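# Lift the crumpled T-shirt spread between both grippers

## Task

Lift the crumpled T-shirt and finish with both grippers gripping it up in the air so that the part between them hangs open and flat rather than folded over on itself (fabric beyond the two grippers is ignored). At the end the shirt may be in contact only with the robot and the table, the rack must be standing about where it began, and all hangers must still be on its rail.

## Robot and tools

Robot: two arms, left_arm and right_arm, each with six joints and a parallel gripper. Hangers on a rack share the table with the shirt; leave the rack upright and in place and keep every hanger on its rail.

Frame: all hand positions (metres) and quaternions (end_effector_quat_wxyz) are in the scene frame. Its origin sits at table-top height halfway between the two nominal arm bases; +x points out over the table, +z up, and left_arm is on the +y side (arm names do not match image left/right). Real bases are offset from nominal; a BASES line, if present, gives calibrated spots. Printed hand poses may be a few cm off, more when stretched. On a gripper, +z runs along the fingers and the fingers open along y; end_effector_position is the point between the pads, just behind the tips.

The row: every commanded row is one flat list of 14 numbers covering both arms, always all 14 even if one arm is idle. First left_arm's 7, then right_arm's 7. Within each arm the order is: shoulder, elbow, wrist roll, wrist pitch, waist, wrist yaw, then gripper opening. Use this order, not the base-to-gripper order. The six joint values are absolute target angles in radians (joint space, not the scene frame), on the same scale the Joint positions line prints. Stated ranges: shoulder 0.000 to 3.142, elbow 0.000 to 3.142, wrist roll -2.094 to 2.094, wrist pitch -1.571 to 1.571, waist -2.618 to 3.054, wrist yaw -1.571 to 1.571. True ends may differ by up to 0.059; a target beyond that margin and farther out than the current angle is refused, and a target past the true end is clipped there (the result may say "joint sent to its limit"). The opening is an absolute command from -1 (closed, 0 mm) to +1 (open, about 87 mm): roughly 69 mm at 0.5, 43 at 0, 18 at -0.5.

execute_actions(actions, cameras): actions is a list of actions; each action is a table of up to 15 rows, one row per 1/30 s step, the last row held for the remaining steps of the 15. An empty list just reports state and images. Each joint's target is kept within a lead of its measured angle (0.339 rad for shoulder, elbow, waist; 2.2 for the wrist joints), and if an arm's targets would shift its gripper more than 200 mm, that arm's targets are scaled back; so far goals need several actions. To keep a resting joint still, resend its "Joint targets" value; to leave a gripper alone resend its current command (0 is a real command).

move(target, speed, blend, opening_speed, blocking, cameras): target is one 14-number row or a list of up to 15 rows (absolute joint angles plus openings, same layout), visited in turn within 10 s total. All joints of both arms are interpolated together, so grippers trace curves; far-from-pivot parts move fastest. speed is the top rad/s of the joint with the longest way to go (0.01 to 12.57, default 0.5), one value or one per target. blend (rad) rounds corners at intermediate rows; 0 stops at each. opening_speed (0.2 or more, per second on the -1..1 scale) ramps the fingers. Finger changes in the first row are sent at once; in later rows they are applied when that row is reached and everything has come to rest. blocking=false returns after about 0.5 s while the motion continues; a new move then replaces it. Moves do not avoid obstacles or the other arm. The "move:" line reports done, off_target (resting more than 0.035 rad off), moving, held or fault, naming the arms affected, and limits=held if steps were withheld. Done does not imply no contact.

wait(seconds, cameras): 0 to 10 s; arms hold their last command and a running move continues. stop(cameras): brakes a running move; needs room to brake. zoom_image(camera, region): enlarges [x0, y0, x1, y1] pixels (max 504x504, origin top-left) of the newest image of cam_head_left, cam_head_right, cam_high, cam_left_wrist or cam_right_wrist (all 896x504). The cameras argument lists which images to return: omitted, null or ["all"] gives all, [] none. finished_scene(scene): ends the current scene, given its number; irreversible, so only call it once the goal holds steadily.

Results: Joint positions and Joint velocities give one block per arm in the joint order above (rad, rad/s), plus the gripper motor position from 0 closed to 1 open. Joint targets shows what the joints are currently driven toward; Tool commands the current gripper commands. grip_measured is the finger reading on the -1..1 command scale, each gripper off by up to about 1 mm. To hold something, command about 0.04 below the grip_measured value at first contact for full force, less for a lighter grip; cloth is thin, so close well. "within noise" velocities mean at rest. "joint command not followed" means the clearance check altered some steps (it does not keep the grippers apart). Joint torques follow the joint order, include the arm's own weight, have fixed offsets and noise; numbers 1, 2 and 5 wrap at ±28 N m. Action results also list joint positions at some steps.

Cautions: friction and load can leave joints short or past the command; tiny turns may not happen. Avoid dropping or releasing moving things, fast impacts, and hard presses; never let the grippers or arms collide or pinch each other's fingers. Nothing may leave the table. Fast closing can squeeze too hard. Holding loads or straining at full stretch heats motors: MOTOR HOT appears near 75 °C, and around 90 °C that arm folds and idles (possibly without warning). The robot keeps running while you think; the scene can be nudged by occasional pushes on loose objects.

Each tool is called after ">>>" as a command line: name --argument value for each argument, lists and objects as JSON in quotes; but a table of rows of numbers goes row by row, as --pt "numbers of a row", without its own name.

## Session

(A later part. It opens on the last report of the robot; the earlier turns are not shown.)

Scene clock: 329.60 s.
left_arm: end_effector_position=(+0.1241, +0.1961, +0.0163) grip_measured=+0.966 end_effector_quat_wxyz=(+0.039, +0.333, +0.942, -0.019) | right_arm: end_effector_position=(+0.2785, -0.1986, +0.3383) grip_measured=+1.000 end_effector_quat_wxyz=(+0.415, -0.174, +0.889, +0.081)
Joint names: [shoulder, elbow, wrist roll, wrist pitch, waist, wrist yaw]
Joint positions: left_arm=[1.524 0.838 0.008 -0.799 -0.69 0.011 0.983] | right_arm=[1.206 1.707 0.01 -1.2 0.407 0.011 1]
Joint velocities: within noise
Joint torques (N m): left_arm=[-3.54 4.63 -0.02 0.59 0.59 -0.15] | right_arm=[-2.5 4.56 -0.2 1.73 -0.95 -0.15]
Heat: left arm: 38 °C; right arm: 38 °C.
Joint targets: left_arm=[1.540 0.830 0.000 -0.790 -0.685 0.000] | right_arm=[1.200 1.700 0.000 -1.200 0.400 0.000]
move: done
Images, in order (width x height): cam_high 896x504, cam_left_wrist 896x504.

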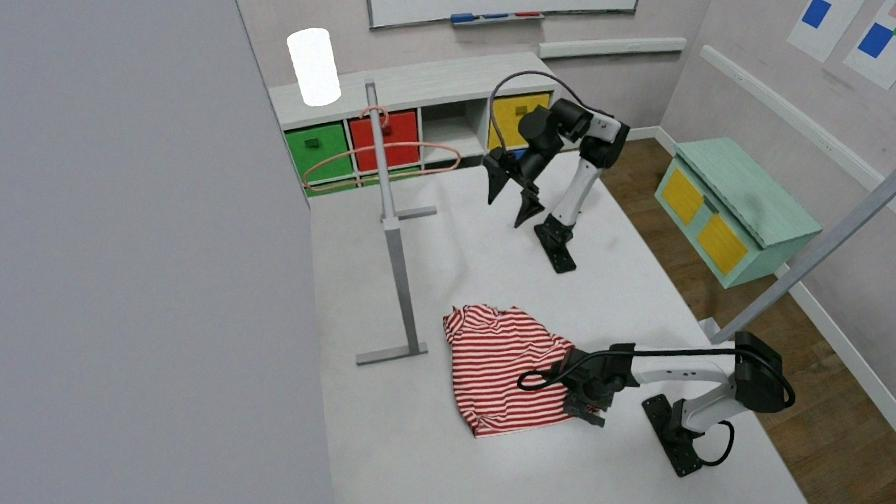

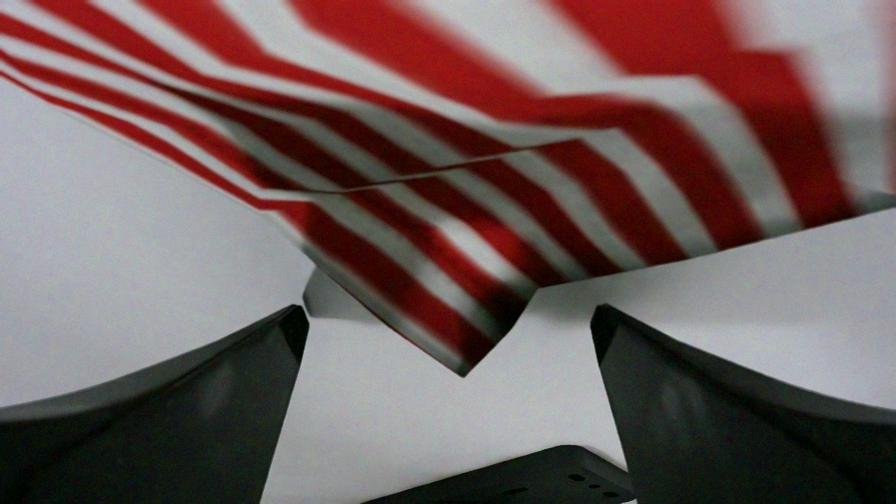

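>>> move --target '[1.561,0.793,0,-0.73,-0.685,0,1,1.2,1.7,0,-1.2,0.4,0,1]' --speed 0.1 --cameras '["cam_left_wrist"]'

>>> move --target '[1.561,0.793,0,-0.73,-0.685,0,-1,1.2,1.7,0,-1.2,0.4,0,1]' --opening_speed 1.2 --cameras '["cam_left_wrist"]'

Scene clock: 338.40 s.
left_arm: end_effector_position=(+0.1244, +0.1969, +0.0126) grip_measured=+0.966 end_effector_quat_wxyz=(+0.040, +0.332, +0.942, -0.017) | right_arm: end_effector_position=(+0.2785, -0.1986, +0.3383) grip_measured=+1.000 end_effector_quat_wxyz=(+0.415, -0.174, +0.889, +0.081)
Joint names: [shoulder, elbow, wrist roll, wrist pitch, waist, wrist yaw]
Joint positions: left_arm=[1.528 0.826 0.008 -0.781 -0.69 0.007 0.983] | right_arm=[1.206 1.707 0.01 -1.2 0.407 0.011 1]
Joint velocities: within noise
Joint torques (N m): left_arm=[-2.22 2.69 -0.02 1.08 0.59 -0.11] | right_arm=[-2.39 4.57 -0.2 1.69 -0.96 -0.13]
Heat: left arm: 38 °C; right arm: 38 °C.
Joint targets: left_arm=[1.561 0.793 0.000 -0.730 -0.685 0.000] | right_arm=[1.200 1.700 0.000 -1.200 0.400 0.000]
move: off_target (left_arm); left_arm: the wrist pitch is farthest, 0.051 rad from its target
Images, in order (width x height): cam_left_wrist 896x504.

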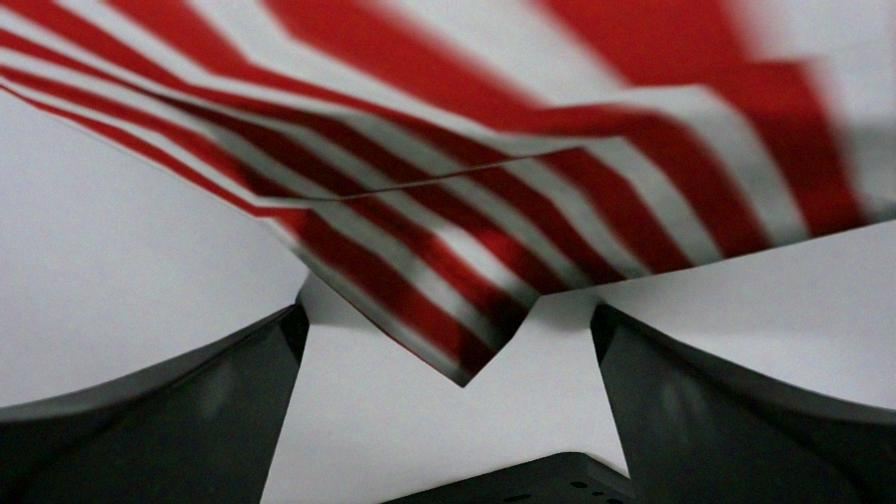

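Scene clock: 340.27 s.
left_arm: end_effector_position=(+0.1247, +0.1973, +0.0126) grip_measured=-0.986 end_effector_quat_wxyz=(+0.041, +0.331, +0.943, -0.016) | right_arm: end_effector_position=(+0.2785, -0.1986, +0.3383) grip_measured=+1.000 end_effector_quat_wxyz=(+0.415, -0.174, +0.889, +0.081)
Joint names: [shoulder, elbow, wrist roll, wrist pitch, waist, wrist yaw]
Joint positions: left_arm=[1.528 0.826 0.007 -0.781 -0.689 0.004 0.007] | right_arm=[1.206 1.707 0.01 -1.2 0.407 0.011 1]
Joint velocities: within noise
Joint torques (N m): left_arm=[-2.22 2.69 0 1.08 0.54 -0.07] | right_arm=[-2.41 4.56 -0.15 1.73 -0.81 -0.12]
Heat: left arm: 38 °C; right arm: 38 °C.
Joint targets: left_arm=[1.561 0.793 0.000 -0.730 -0.685 0.000] | right_arm=[1.200 1.700 0.000 -1.200 0.400 0.000]
move: off_target (left_arm); left_arm: the wrist pitch is farthest, 0.051 rad from its target
Images, in order (width x height): cam_left_wrist 896x504.

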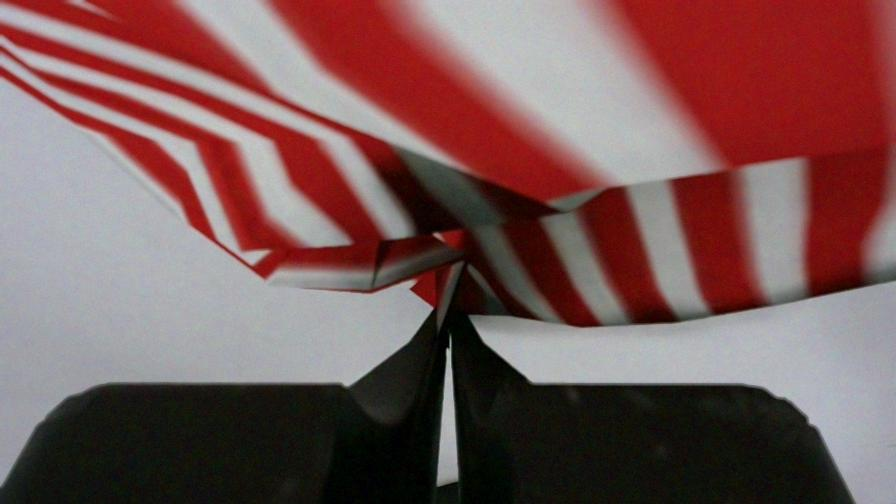

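>>> move --target '[1.505,0.88,0,-0.87,-0.685,0,-1,2.35,2.287,0,-0.886,0.941,0,1]' --speed 0.7

Scene clock: 356.43 s.
left_arm: end_effector_position=(+0.1212, +0.2000, +0.0222) grip_measured=-0.991 end_effector_quat_wxyz=(+0.025, +0.331, +0.943, -0.011) | right_arm: end_effector_position=(+0.3546, +0.1460, +0.1097) grip_measured=+1.000 end_effector_quat_wxyz=(+0.260, -0.428, +0.856, +0.130)
Joint names: [shoulder, elbow, wrist roll, wrist pitch, waist, wrist yaw]
Joint positions: left_arm=[1.528 0.865 0.006 -0.854 -0.689 0.004 0.005] | right_arm=[2.351 2.267 0.01 -0.896 0.945 0.007 1]
Joint velocities: within noise
Joint torques (N m): left_arm=[-6.53 6.49 0.01 0.27 0.54 -0.08] | right_arm=[-12.57 7.64 -0.14 1.48 -0.49 -0.09]
Heat: left arm: 37 °C; right arm: 37 °C.
Joint targets: left_arm=[1.505 0.880 0.000 -0.870 -0.685 0.000] | right_arm=[2.350 2.287 0.000 -0.886 0.941 0.000]
move: done

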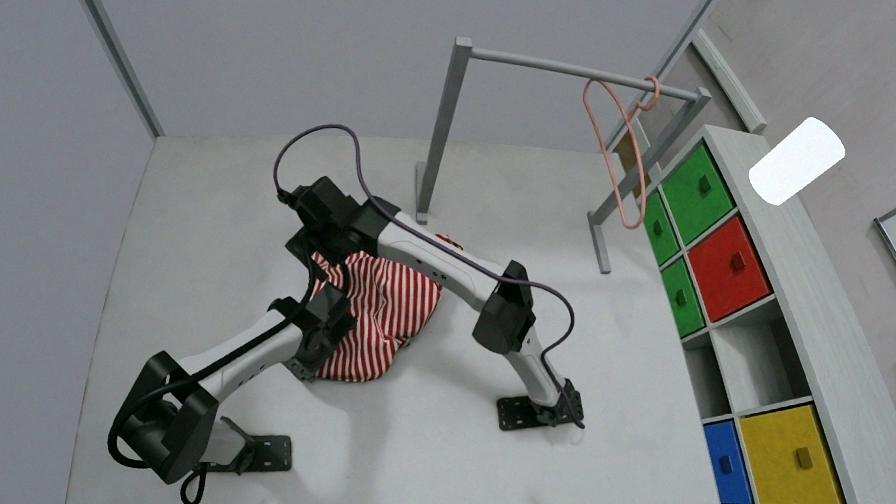

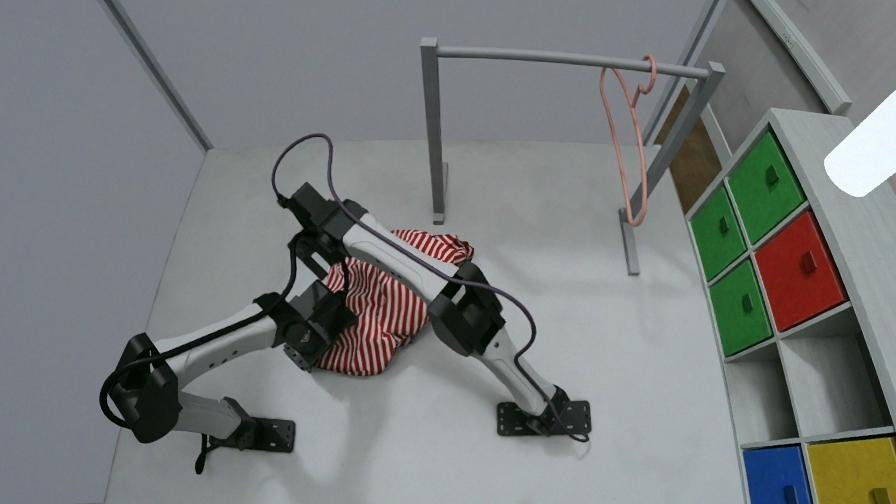

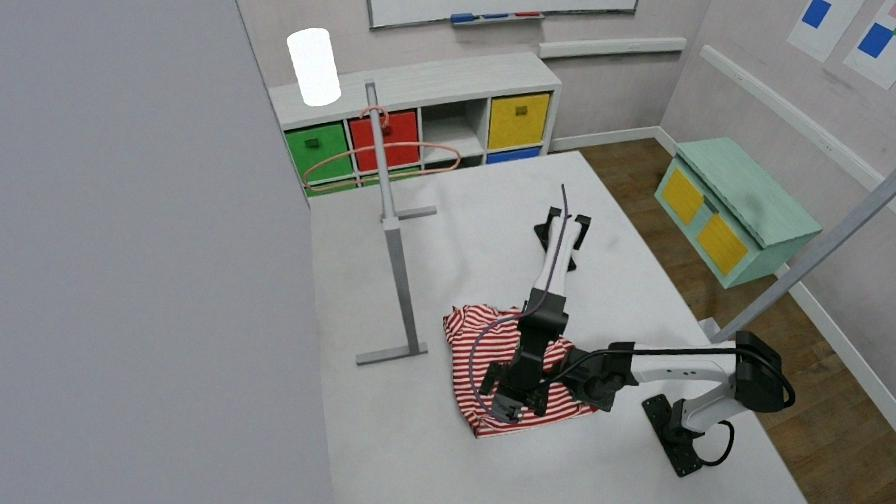

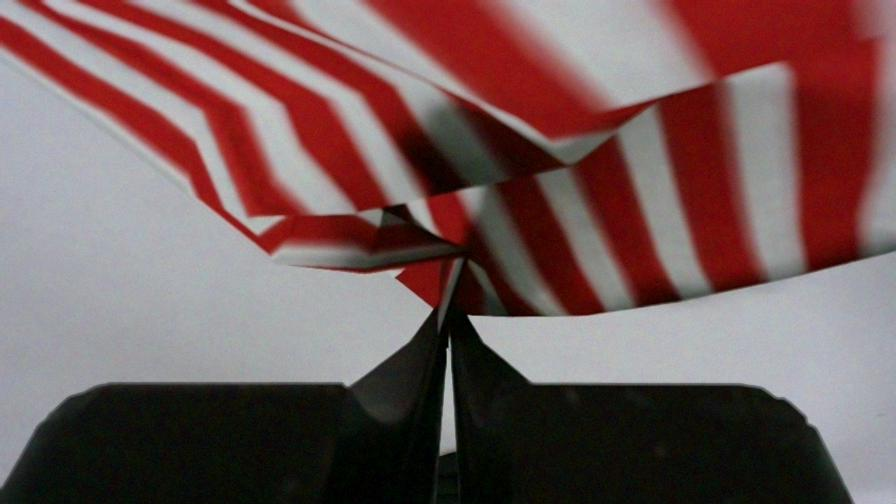

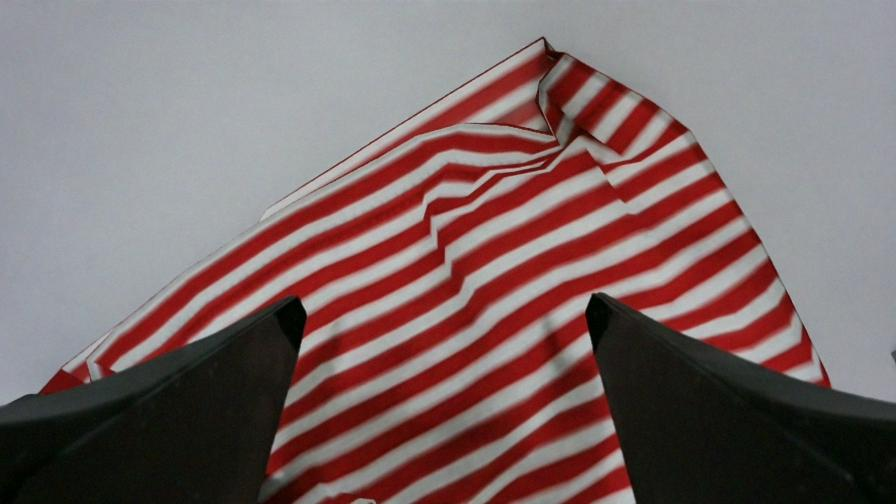

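>>> move --target '[1.505,0.88,0,-0.87,-0.685,0,-1,2.554,2.367,0,-0.663,0.873,0,1]' --speed 0.5 --cameras '["cam_right_wrist"]'

Scene clock: 380.97 s.
left_arm: end_effector_position=(+0.1210, +0.2001, +0.0223) grip_measured=-0.991 end_effector_quat_wxyz=(+0.024, +0.331, +0.943, -0.011) | right_arm: end_effector_position=(+0.4252, +0.1658, +0.0497) grip_measured=+1.000 end_effector_quat_wxyz=(+0.308, -0.389, +0.857, +0.140)
Joint names: [shoulder, elbow, wrist roll, wrist pitch, waist, wrist yaw]
Joint positions: left_arm=[1.528 0.865 0.006 -0.854 -0.689 0.004 0.005] | right_arm=[2.553 2.347 0.01 -0.674 0.872 0.007 1]
Joint velocities: within noise
Joint torques (N m): left_arm=[-6.54 6.49 0.01 0.28 0.54 -0.08] | right_arm=[-13.49 7.91 -0.15 1.63 -0.12 -0.12]
Heat: left arm: 40 °C; right arm: 44 °C.
Joint targets: left_arm=[1.505 0.880 0.000 -0.870 -0.685 0.000] | right_arm=[2.554 2.367 0.000 -0.663 0.873 0.000]
move: done
Images, in order (width x height): cam_right_wrist 896x504.

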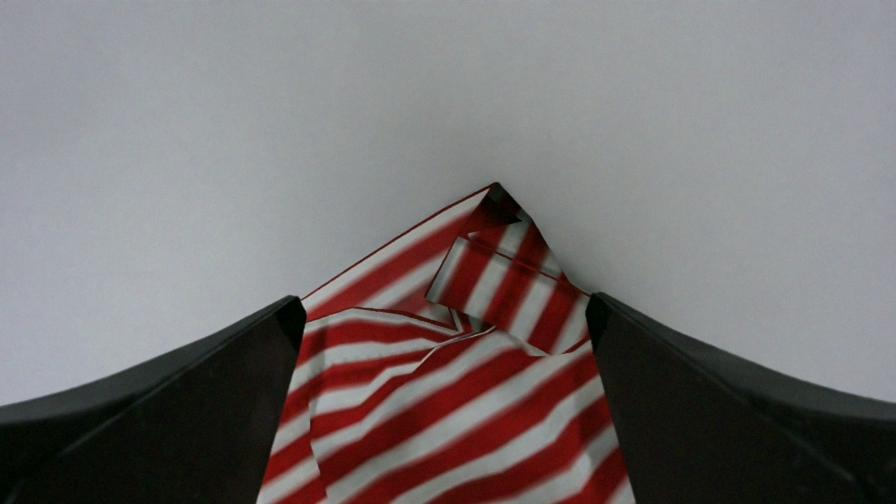

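>>> move --target '[1.505,0.88,0,-0.87,-0.685,0,-1,2.618,2.313,0,-0.515,0.846,0,1]' --speed 0.15 --cameras '["cam_right_wrist"]'

Scene clock: 400.20 s.
left_arm: end_effector_position=(+0.1210, +0.2001, +0.0223) grip_measured=-0.991 end_effector_quat_wxyz=(+0.024, +0.331, +0.943, -0.011) | right_arm: end_effector_position=(+0.4486, +0.1745, +0.0272) grip_measured=+1.000 end_effector_quat_wxyz=(+0.339, -0.376, +0.849, +0.151)
Joint names: [shoulder, elbow, wrist roll, wrist pitch, waist, wrist yaw]
Joint positions: left_arm=[1.528 0.865 0.006 -0.854 -0.689 0.004 0.005] | right_arm=[2.606 2.32 0.01 -0.526 0.853 0.007 1]
Joint velocities: within noise
Joint torques (N m): left_arm=[-6.53 6.49 0.01 0.28 0.54 -0.08] | right_arm=[-12.85 5.93 -0.18 1.66 -0.76 -0.11]
Heat: left arm: 40 °C; right arm: 47 °C.
Joint targets: left_arm=[1.505 0.880 0.000 -0.870 -0.685 0.000] | right_arm=[2.618 2.313 0.000 -0.515 0.846 0.000]
move: done
Images, in order (width x height): cam_right_wrist 896x504.

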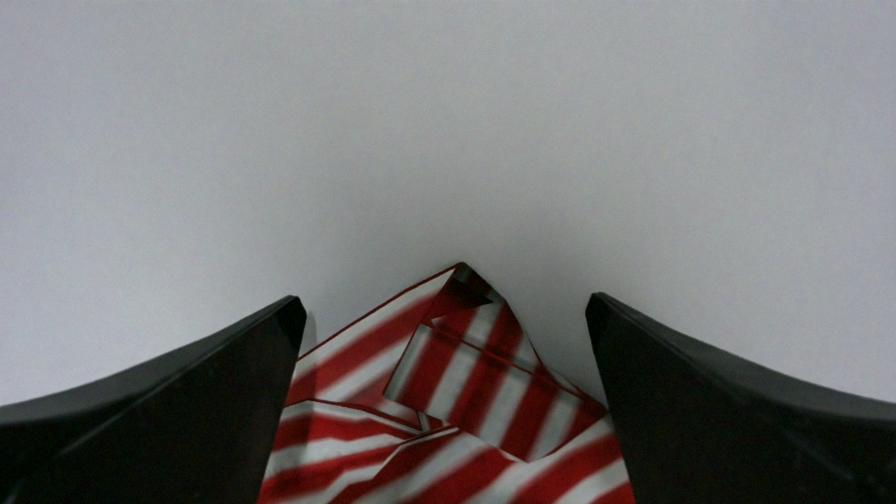

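>>> move --target '[1.505,0.88,0,-0.87,-0.685,0,-1,2.587,2.186,0,-0.419,0.846,0,1]' --speed 0.12 --cameras '["cam_right_wrist"]'

Scene clock: 413.37 s.
left_arm: end_effector_position=(+0.1210, +0.2001, +0.0223) grip_measured=-0.991 end_effector_quat_wxyz=(+0.024, +0.331, +0.943, -0.011) | right_arm: end_effector_position=(+0.4517, +0.1784, +0.0157) grip_measured=+1.000 end_effector_quat_wxyz=(+0.358, -0.373, +0.841, +0.161)
Joint names: [shoulder, elbow, wrist roll, wrist pitch, waist, wrist yaw]
Joint positions: left_arm=[1.528 0.865 0.006 -0.854 -0.689 0.004 0.005] | right_arm=[2.586 2.21 0.009 -0.388 0.853 0.005 1]
Joint velocities: within noise
Joint torques (N m): left_arm=[-6.54 6.49 0.01 0.28 0.54 -0.08] | right_arm=[-13.93 4.59 -0.17 1.36 -0.94 -0.09]
Heat: left arm: 41 °C; right arm: 51 °C.
Joint targets: left_arm=[1.505 0.880 0.000 -0.870 -0.685 0.000] | right_arm=[2.587 2.186 0.000 -0.419 0.846 0.000]
move: done
Images, in order (width x height): cam_right_wrist 896x504.

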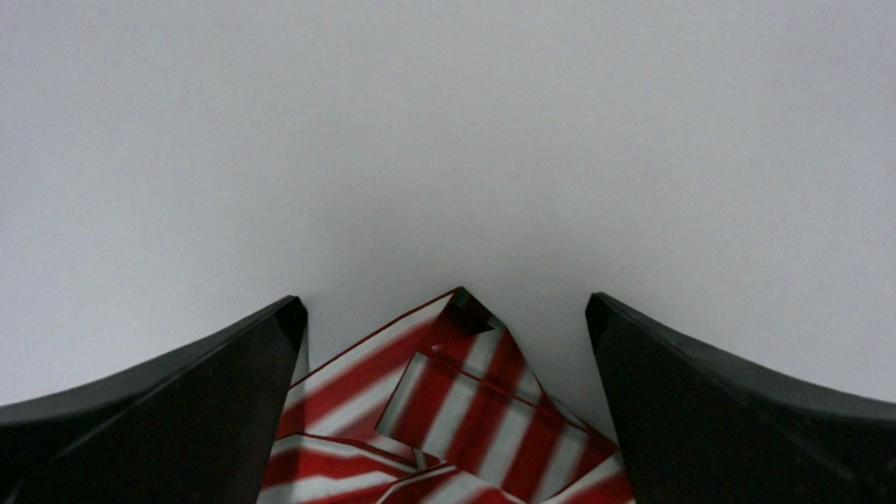

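>>> move --target '[1.505,0.88,0,-0.87,-0.685,0,-1,2.525,2.041,0,-0.335,0.846,0,1]' --speed 0.15 --cameras '["cam_right_wrist"]'

Scene clock: 422.33 s.
left_arm: end_effector_position=(+0.1210, +0.2001, +0.0223) grip_measured=-0.991 end_effector_quat_wxyz=(+0.024, +0.331, +0.943, -0.011) | right_arm: end_effector_position=(+0.4501, +0.1766, +0.0155) grip_measured=+1.000 end_effector_quat_wxyz=(+0.378, -0.369, +0.832, +0.170)
Joint names: [shoulder, elbow, wrist roll, wrist pitch, waist, wrist yaw]
Joint positions: left_arm=[1.528 0.865 0.006 -0.854 -0.689 0.004 0.005] | right_arm=[2.528 2.069 0.009 -0.256 0.853 0.005 1]
Joint velocities: within noise
Joint torques (N m): left_arm=[-6.54 6.49 0.01 0.28 0.54 -0.08] | right_arm=[-13.96 4.48 -0.15 1 -0.77 -0.07]
Heat: left arm: 41 °C; right arm: 51 °C.
Joint targets: left_arm=[1.505 0.880 0.000 -0.870 -0.685 0.000] | right_arm=[2.525 2.041 0.000 -0.335 0.846 0.000]
move: off_target (right_arm); right_arm: the wrist pitch is farthest, 0.079 rad from its target
Images, in order (width x height): cam_right_wrist 896x504.

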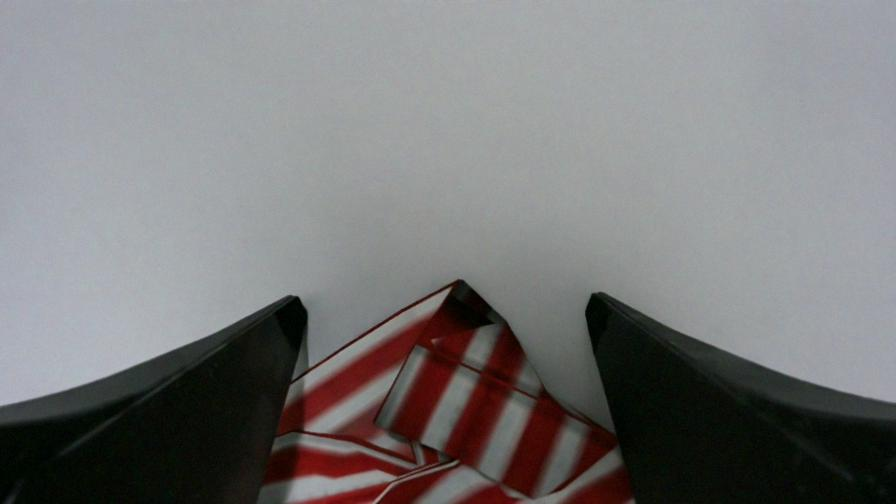

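>>> move --pt "1.505 0.88 0 -0.87 -0.685 0 -1 2.421 1.90 0 -0.23 0.846 0 1" --pt "1.505 0.88 0 -0.87 -0.685 0 -1 2.43 1.852 0 -0.172 0.846 0 1" --speed 0.15 --cameras '["cam_right_wrist"]'

Scene clock: 438.40 s.
left_arm: end_effector_position=(+0.1210, +0.2001, +0.0223) grip_measured=-0.991 end_effector_quat_wxyz=(+0.024, +0.331, +0.943, -0.011) | right_arm: end_effector_position=(+0.4382, +0.1631, +0.0156) grip_measured=+1.000 end_effector_quat_wxyz=(+0.388, -0.367, +0.827, +0.174)
Joint names: [shoulder, elbow, wrist roll, wrist pitch, waist, wrist yaw]
Joint positions: left_arm=[1.528 0.865 0.006 -0.854 -0.689 0.004 0.005] | right_arm=[2.431 1.874 0.008 -0.136 0.853 0.005 1]
Joint velocities: within noise
Joint torques (N m): left_arm=[-6.53 6.49 0.01 0.28 0.55 -0.08] | right_arm=[-13.15 4.68 -0.14 1.44 -0.72 -0.07]
Heat: left arm: 41 °C; right arm: 52 °C.
Joint targets: left_arm=[1.505 0.880 0.000 -0.870 -0.685 0.000] | right_arm=[2.430 1.852 0.000 -0.172 0.846 0.000]
move: off_target (right_arm); right_arm: the wrist pitch is farthest, 0.036 rad from its target
Images, in order (width x height): cam_right_wrist 896x504.

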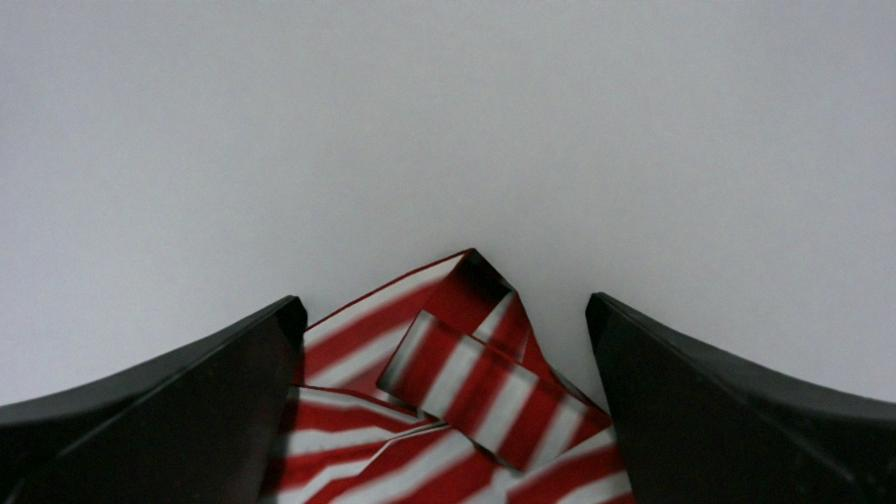

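Close.

>>> move --target '[1.505,0.88,0,-0.87,-0.685,0,-1,2.43,1.852,0,-0.172,0.846,0,-1]' --opening_speed 1.2 --cameras '["cam_right_wrist"]'

Scene clock: 445.67 s.
left_arm: end_effector_position=(+0.1209, +0.2002, +0.0223) grip_measured=-0.991 end_effector_quat_wxyz=(+0.024, +0.331, +0.943, -0.011) | right_arm: end_effector_position=(+0.4387, +0.1640, +0.0164) grip_measured=-0.904 end_effector_quat_wxyz=(+0.389, -0.367, +0.826, +0.175)
Joint names: [shoulder, elbow, wrist roll, wrist pitch, waist, wrist yaw]
Joint positions: left_arm=[1.528 0.865 0.006 -0.855 -0.689 0.004 0.005] | right_arm=[2.431 1.874 0.008 -0.131 0.853 0.004 0.048]
Joint velocities: within noise
Joint torques (N m): left_arm=[-6.53 6.49 0.01 0.29 0.54 -0.08] | right_arm=[-13.08 4.62 -0.17 1.35 -0.95 -0.04]
Heat: left arm: 41 °C; right arm: 54 °C.
Joint targets: left_arm=[1.505 0.880 0.000 -0.870 -0.685 0.000] | right_arm=[2.430 1.852 0.000 -0.172 0.846 0.000]
move: off_target (right_arm); right_arm: the wrist pitch is farthest, 0.041 rad from its target
Images, in order (width x height): cam_right_wrist 896x504.

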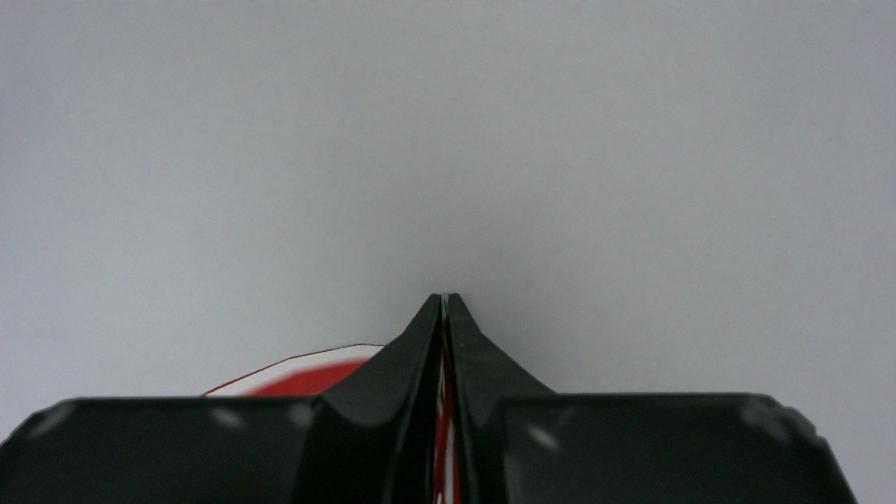

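>>> move --target '[1.247,1.339,0,-1.292,-0.685,0,-1,2.128,1.955,0,-0.327,0.8715,0,-1]' --speed 0.3

>>> move --target '[0.952,1.479,0,-1.126,-0.522,0,-1,1.65,1.852,0,-0.70,0.715,0,-1]' --speed 0.3

Scene clock: 501.83 s.
left_arm: end_effector_position=(+0.1360, +0.1883, +0.1940) grip_measured=-0.991 end_effector_quat_wxyz=(+0.173, +0.326, +0.927, -0.062) | right_arm: end_effector_position=(+0.4237, +0.1576, +0.1779) grip_measured=-0.905 end_effector_quat_wxyz=(+0.452, -0.357, +0.791, +0.207)
Joint names: [shoulder, elbow, wrist roll, wrist pitch, waist, wrist yaw]
Joint positions: left_arm=[1.255 1.326 0.006 -1.273 -0.689 0.004 0.004] | right_arm=[2.153 1.936 0.008 -0.314 0.864 0.004 0.047]
Joint velocities: within noise
Joint torques (N m): left_arm=[-3.86 6.97 0.01 0.91 0.54 -0.08] | right_arm=[-13.85 7.94 -0.13 1.72 0.4 -0.08]
Heat: left arm: 42 °C; right arm: 59 °C.
Joint targets: left_arm=[1.247 1.339 0.000 -1.292 -0.685 0.000] | right_arm=[2.128 1.955 0.000 -0.327 0.871 0.000]
move: done

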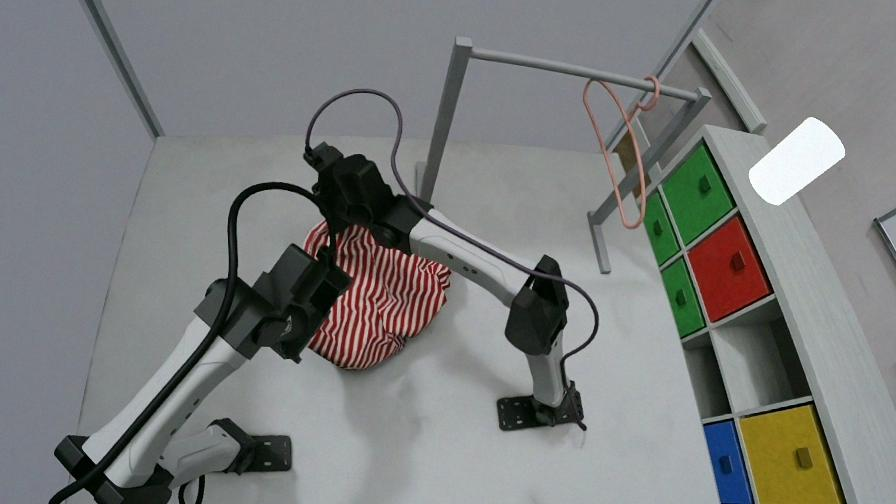

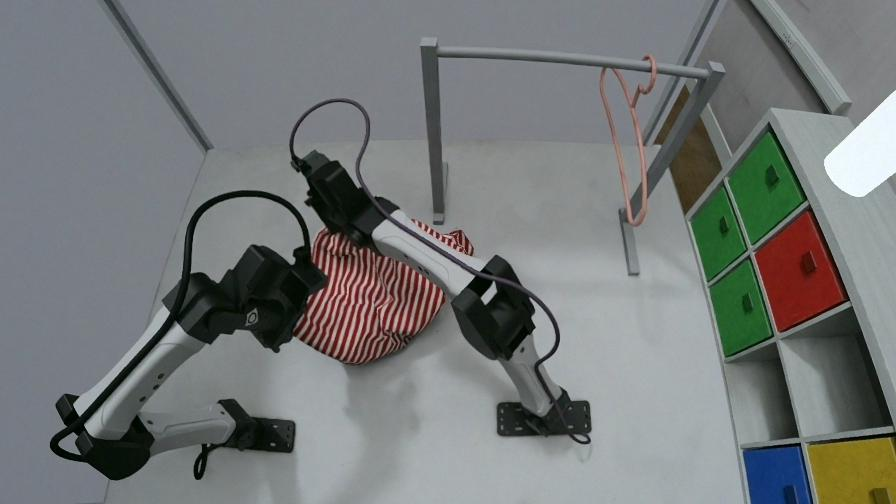

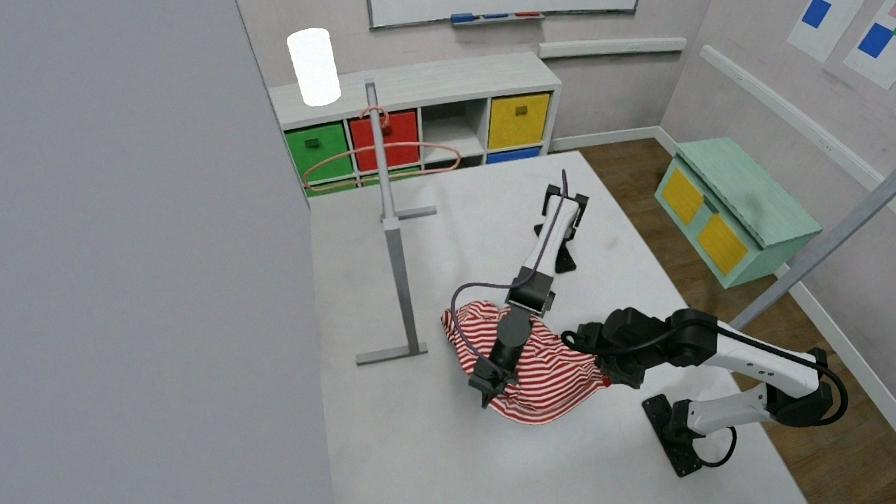

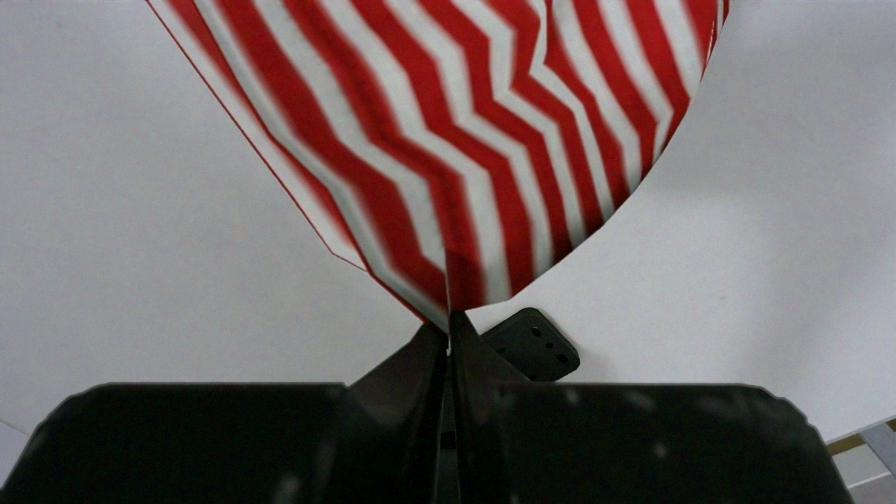

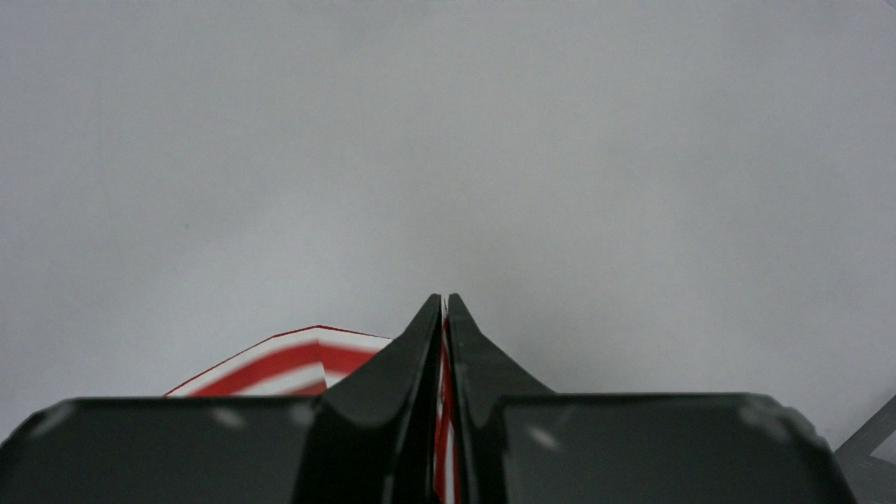

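Scene clock: 504.10 s.
left_arm: end_effector_position=(+0.1574, +0.2186, +0.3223) grip_measured=-0.992 end_effector_quat_wxyz=(+0.443, +0.227, +0.860, -0.116) | right_arm: end_effector_position=(+0.3813, +0.0048, +0.3284) grip_measured=-0.905 end_effector_quat_wxyz=(+0.481, -0.296, +0.805, +0.180)
Joint names: [shoulder, elbow, wrist roll, wrist pitch, waist, wrist yaw]
Joint positions: left_arm=[0.953 1.465 0.006 -1.132 -0.528 0.004 0.004] | right_arm=[1.663 1.859 0.008 -0.689 0.721 0.004 0.047]
Joint velocities: within noise
Joint torques (N m): left_arm=[-0.7 6.48 0.01 2.02 0.69 -0.08] | right_arm=[-8.02 5.57 -0.16 1.81 -0.84 -0.09]
Heat: left arm: 42 °C; right arm: 58 °C.
Joint targets: left_arm=[0.952 1.479 0.000 -1.126 -0.522 0.000] | right_arm=[1.650 1.852 0.000 -0.700 0.715 0.000]
move: done

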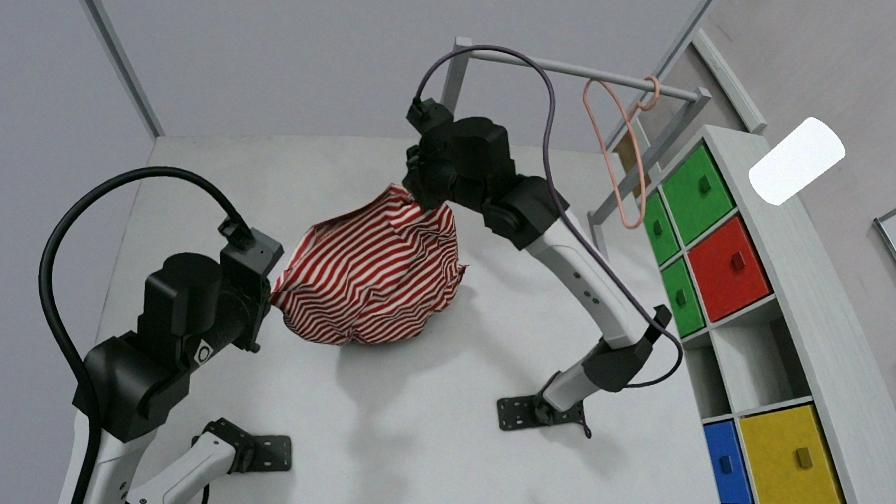

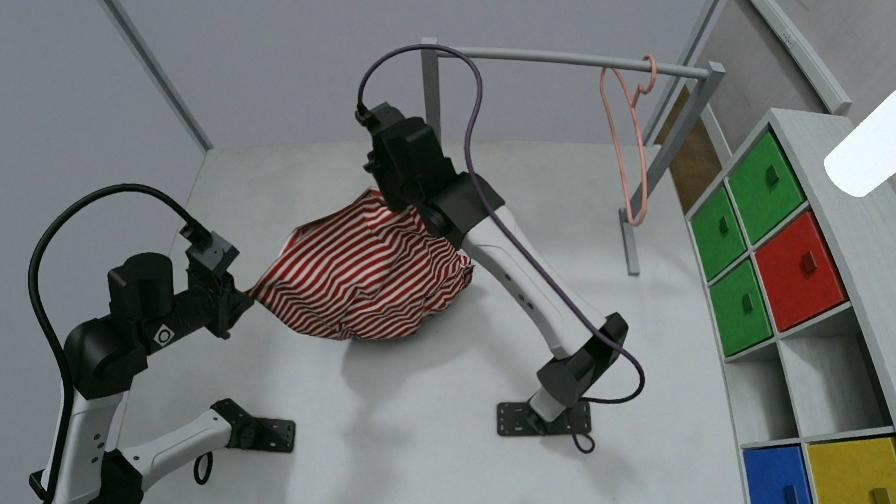

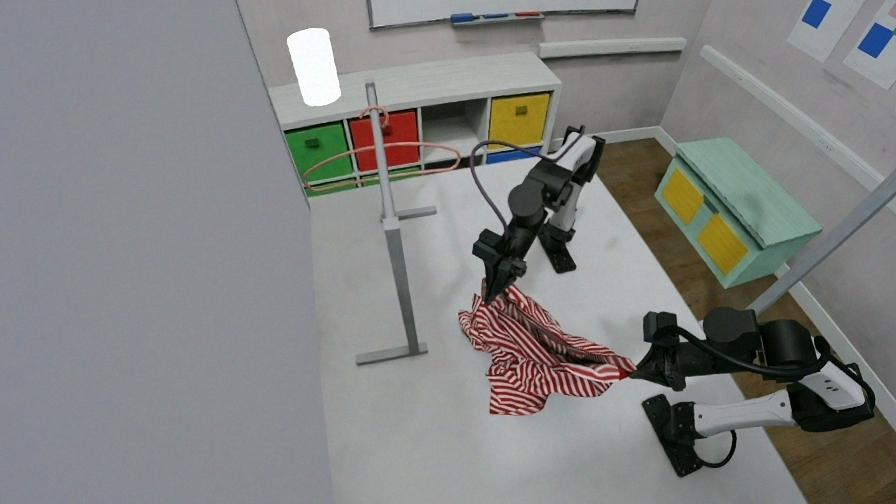

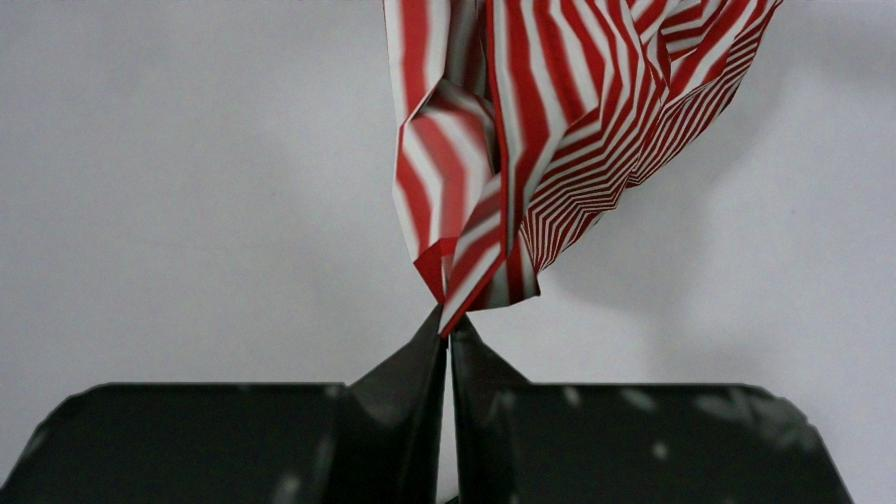

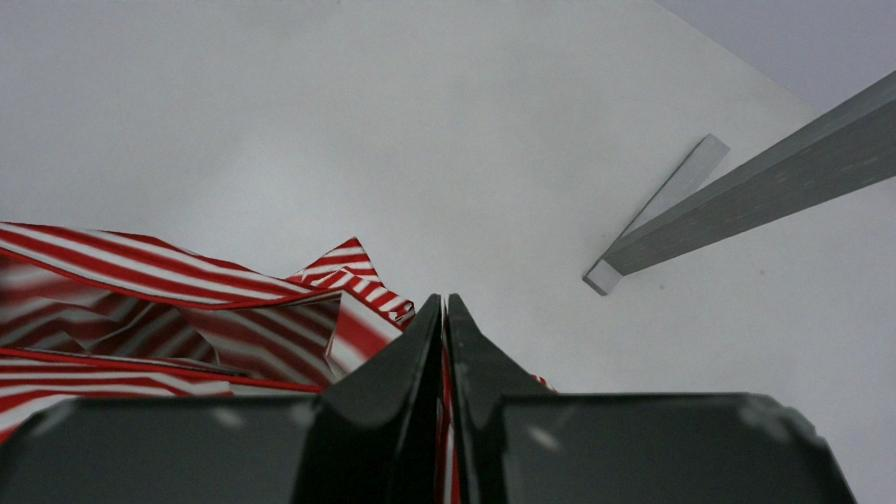

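Works well. Continue to K3.

>>> move --target '[1.29,1.883,0,-0.993,-0.564,0,-1,1.112,1.8125,0,-1.1,0.629,0,-1]' --speed 0.3

Scene clock: 510.27 s.
left_arm: end_effector_position=(+0.2369, +0.1626, +0.4138) grip_measured=-0.992 end_effector_quat_wxyz=(+0.528, +0.226, +0.806, -0.146) | right_arm: end_effector_position=(+0.2390, -0.1481, +0.4227) grip_measured=-0.905 end_effector_quat_wxyz=(+0.532, -0.253, +0.789, +0.174)
Joint names: [shoulder, elbow, wrist roll, wrist pitch, waist, wrist yaw]
Joint positions: left_arm=[1.28 1.866 0.006 -0.998 -0.559 0.004 0.004] | right_arm=[1.111 1.817 0.008 -1.089 0.637 0.004 0.047]
Joint velocities: within noise
Joint torques (N m): left_arm=[-2.03 6.6 0 2.17 -0.34 -0.08] | right_arm=[-0.35 4.25 -0.16 1.84 -0.92 -0.04]
Heat: left arm: 42 °C; right arm: 56 °C.
Joint targets: left_arm=[1.290 1.883 0.000 -0.993 -0.564 0.000] | right_arm=[1.112 1.813 0.000 -1.100 0.629 0.000]
move: done

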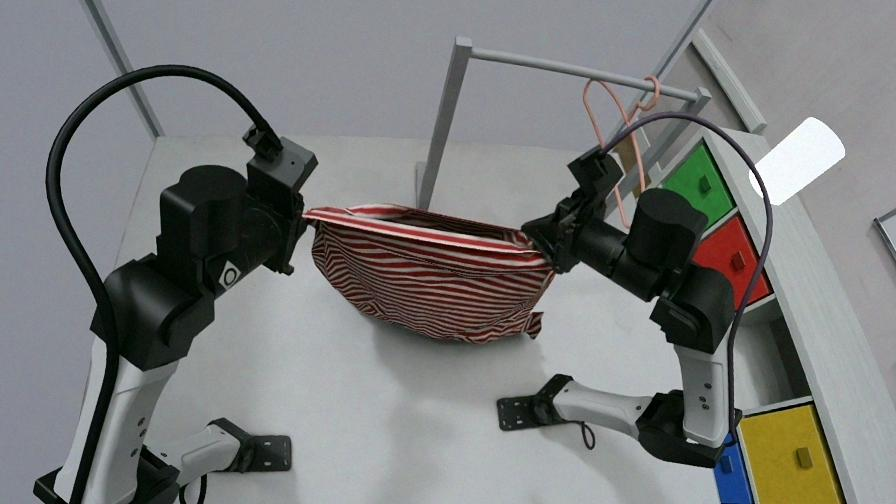

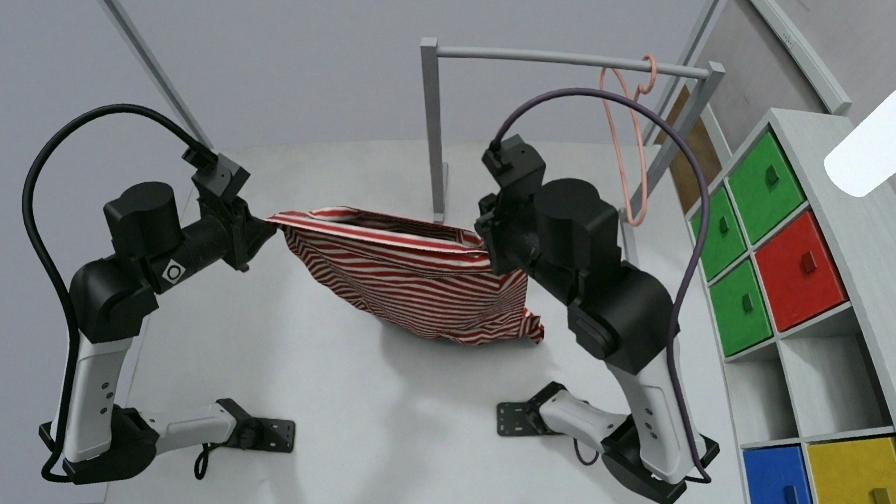

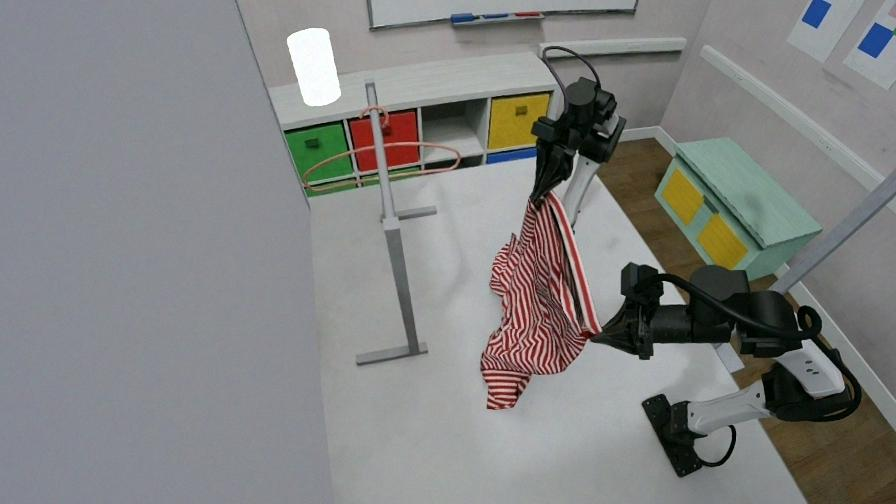

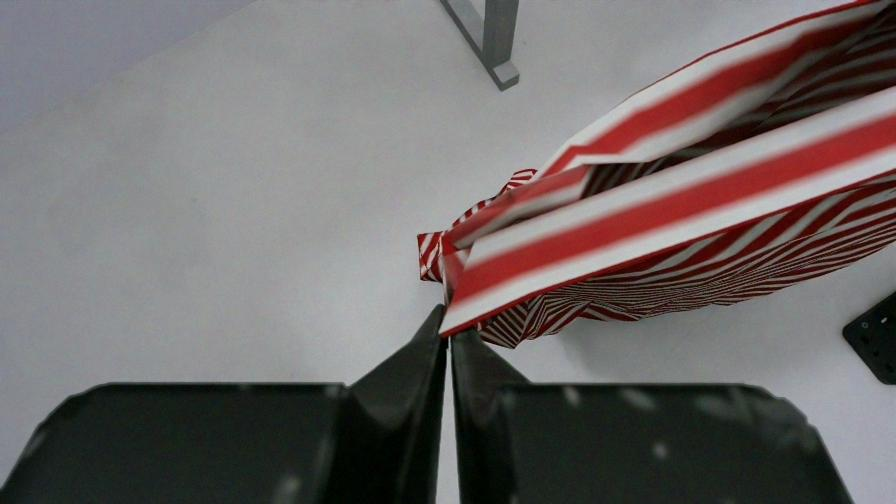

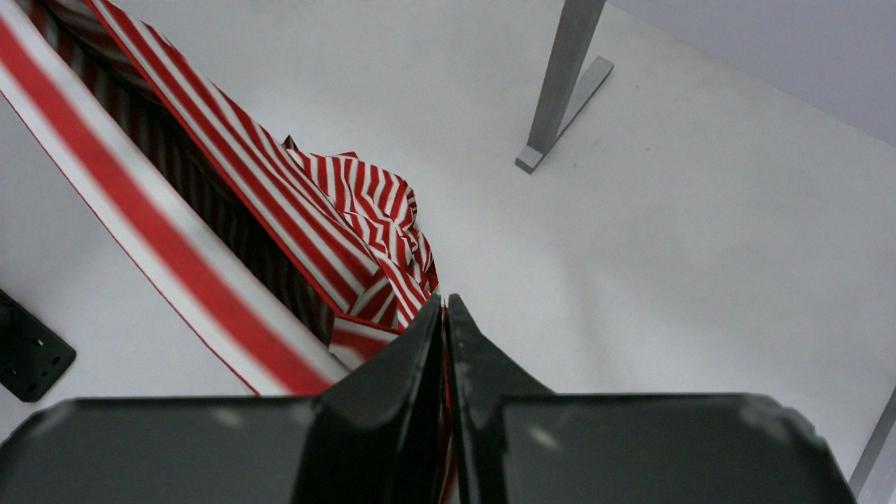

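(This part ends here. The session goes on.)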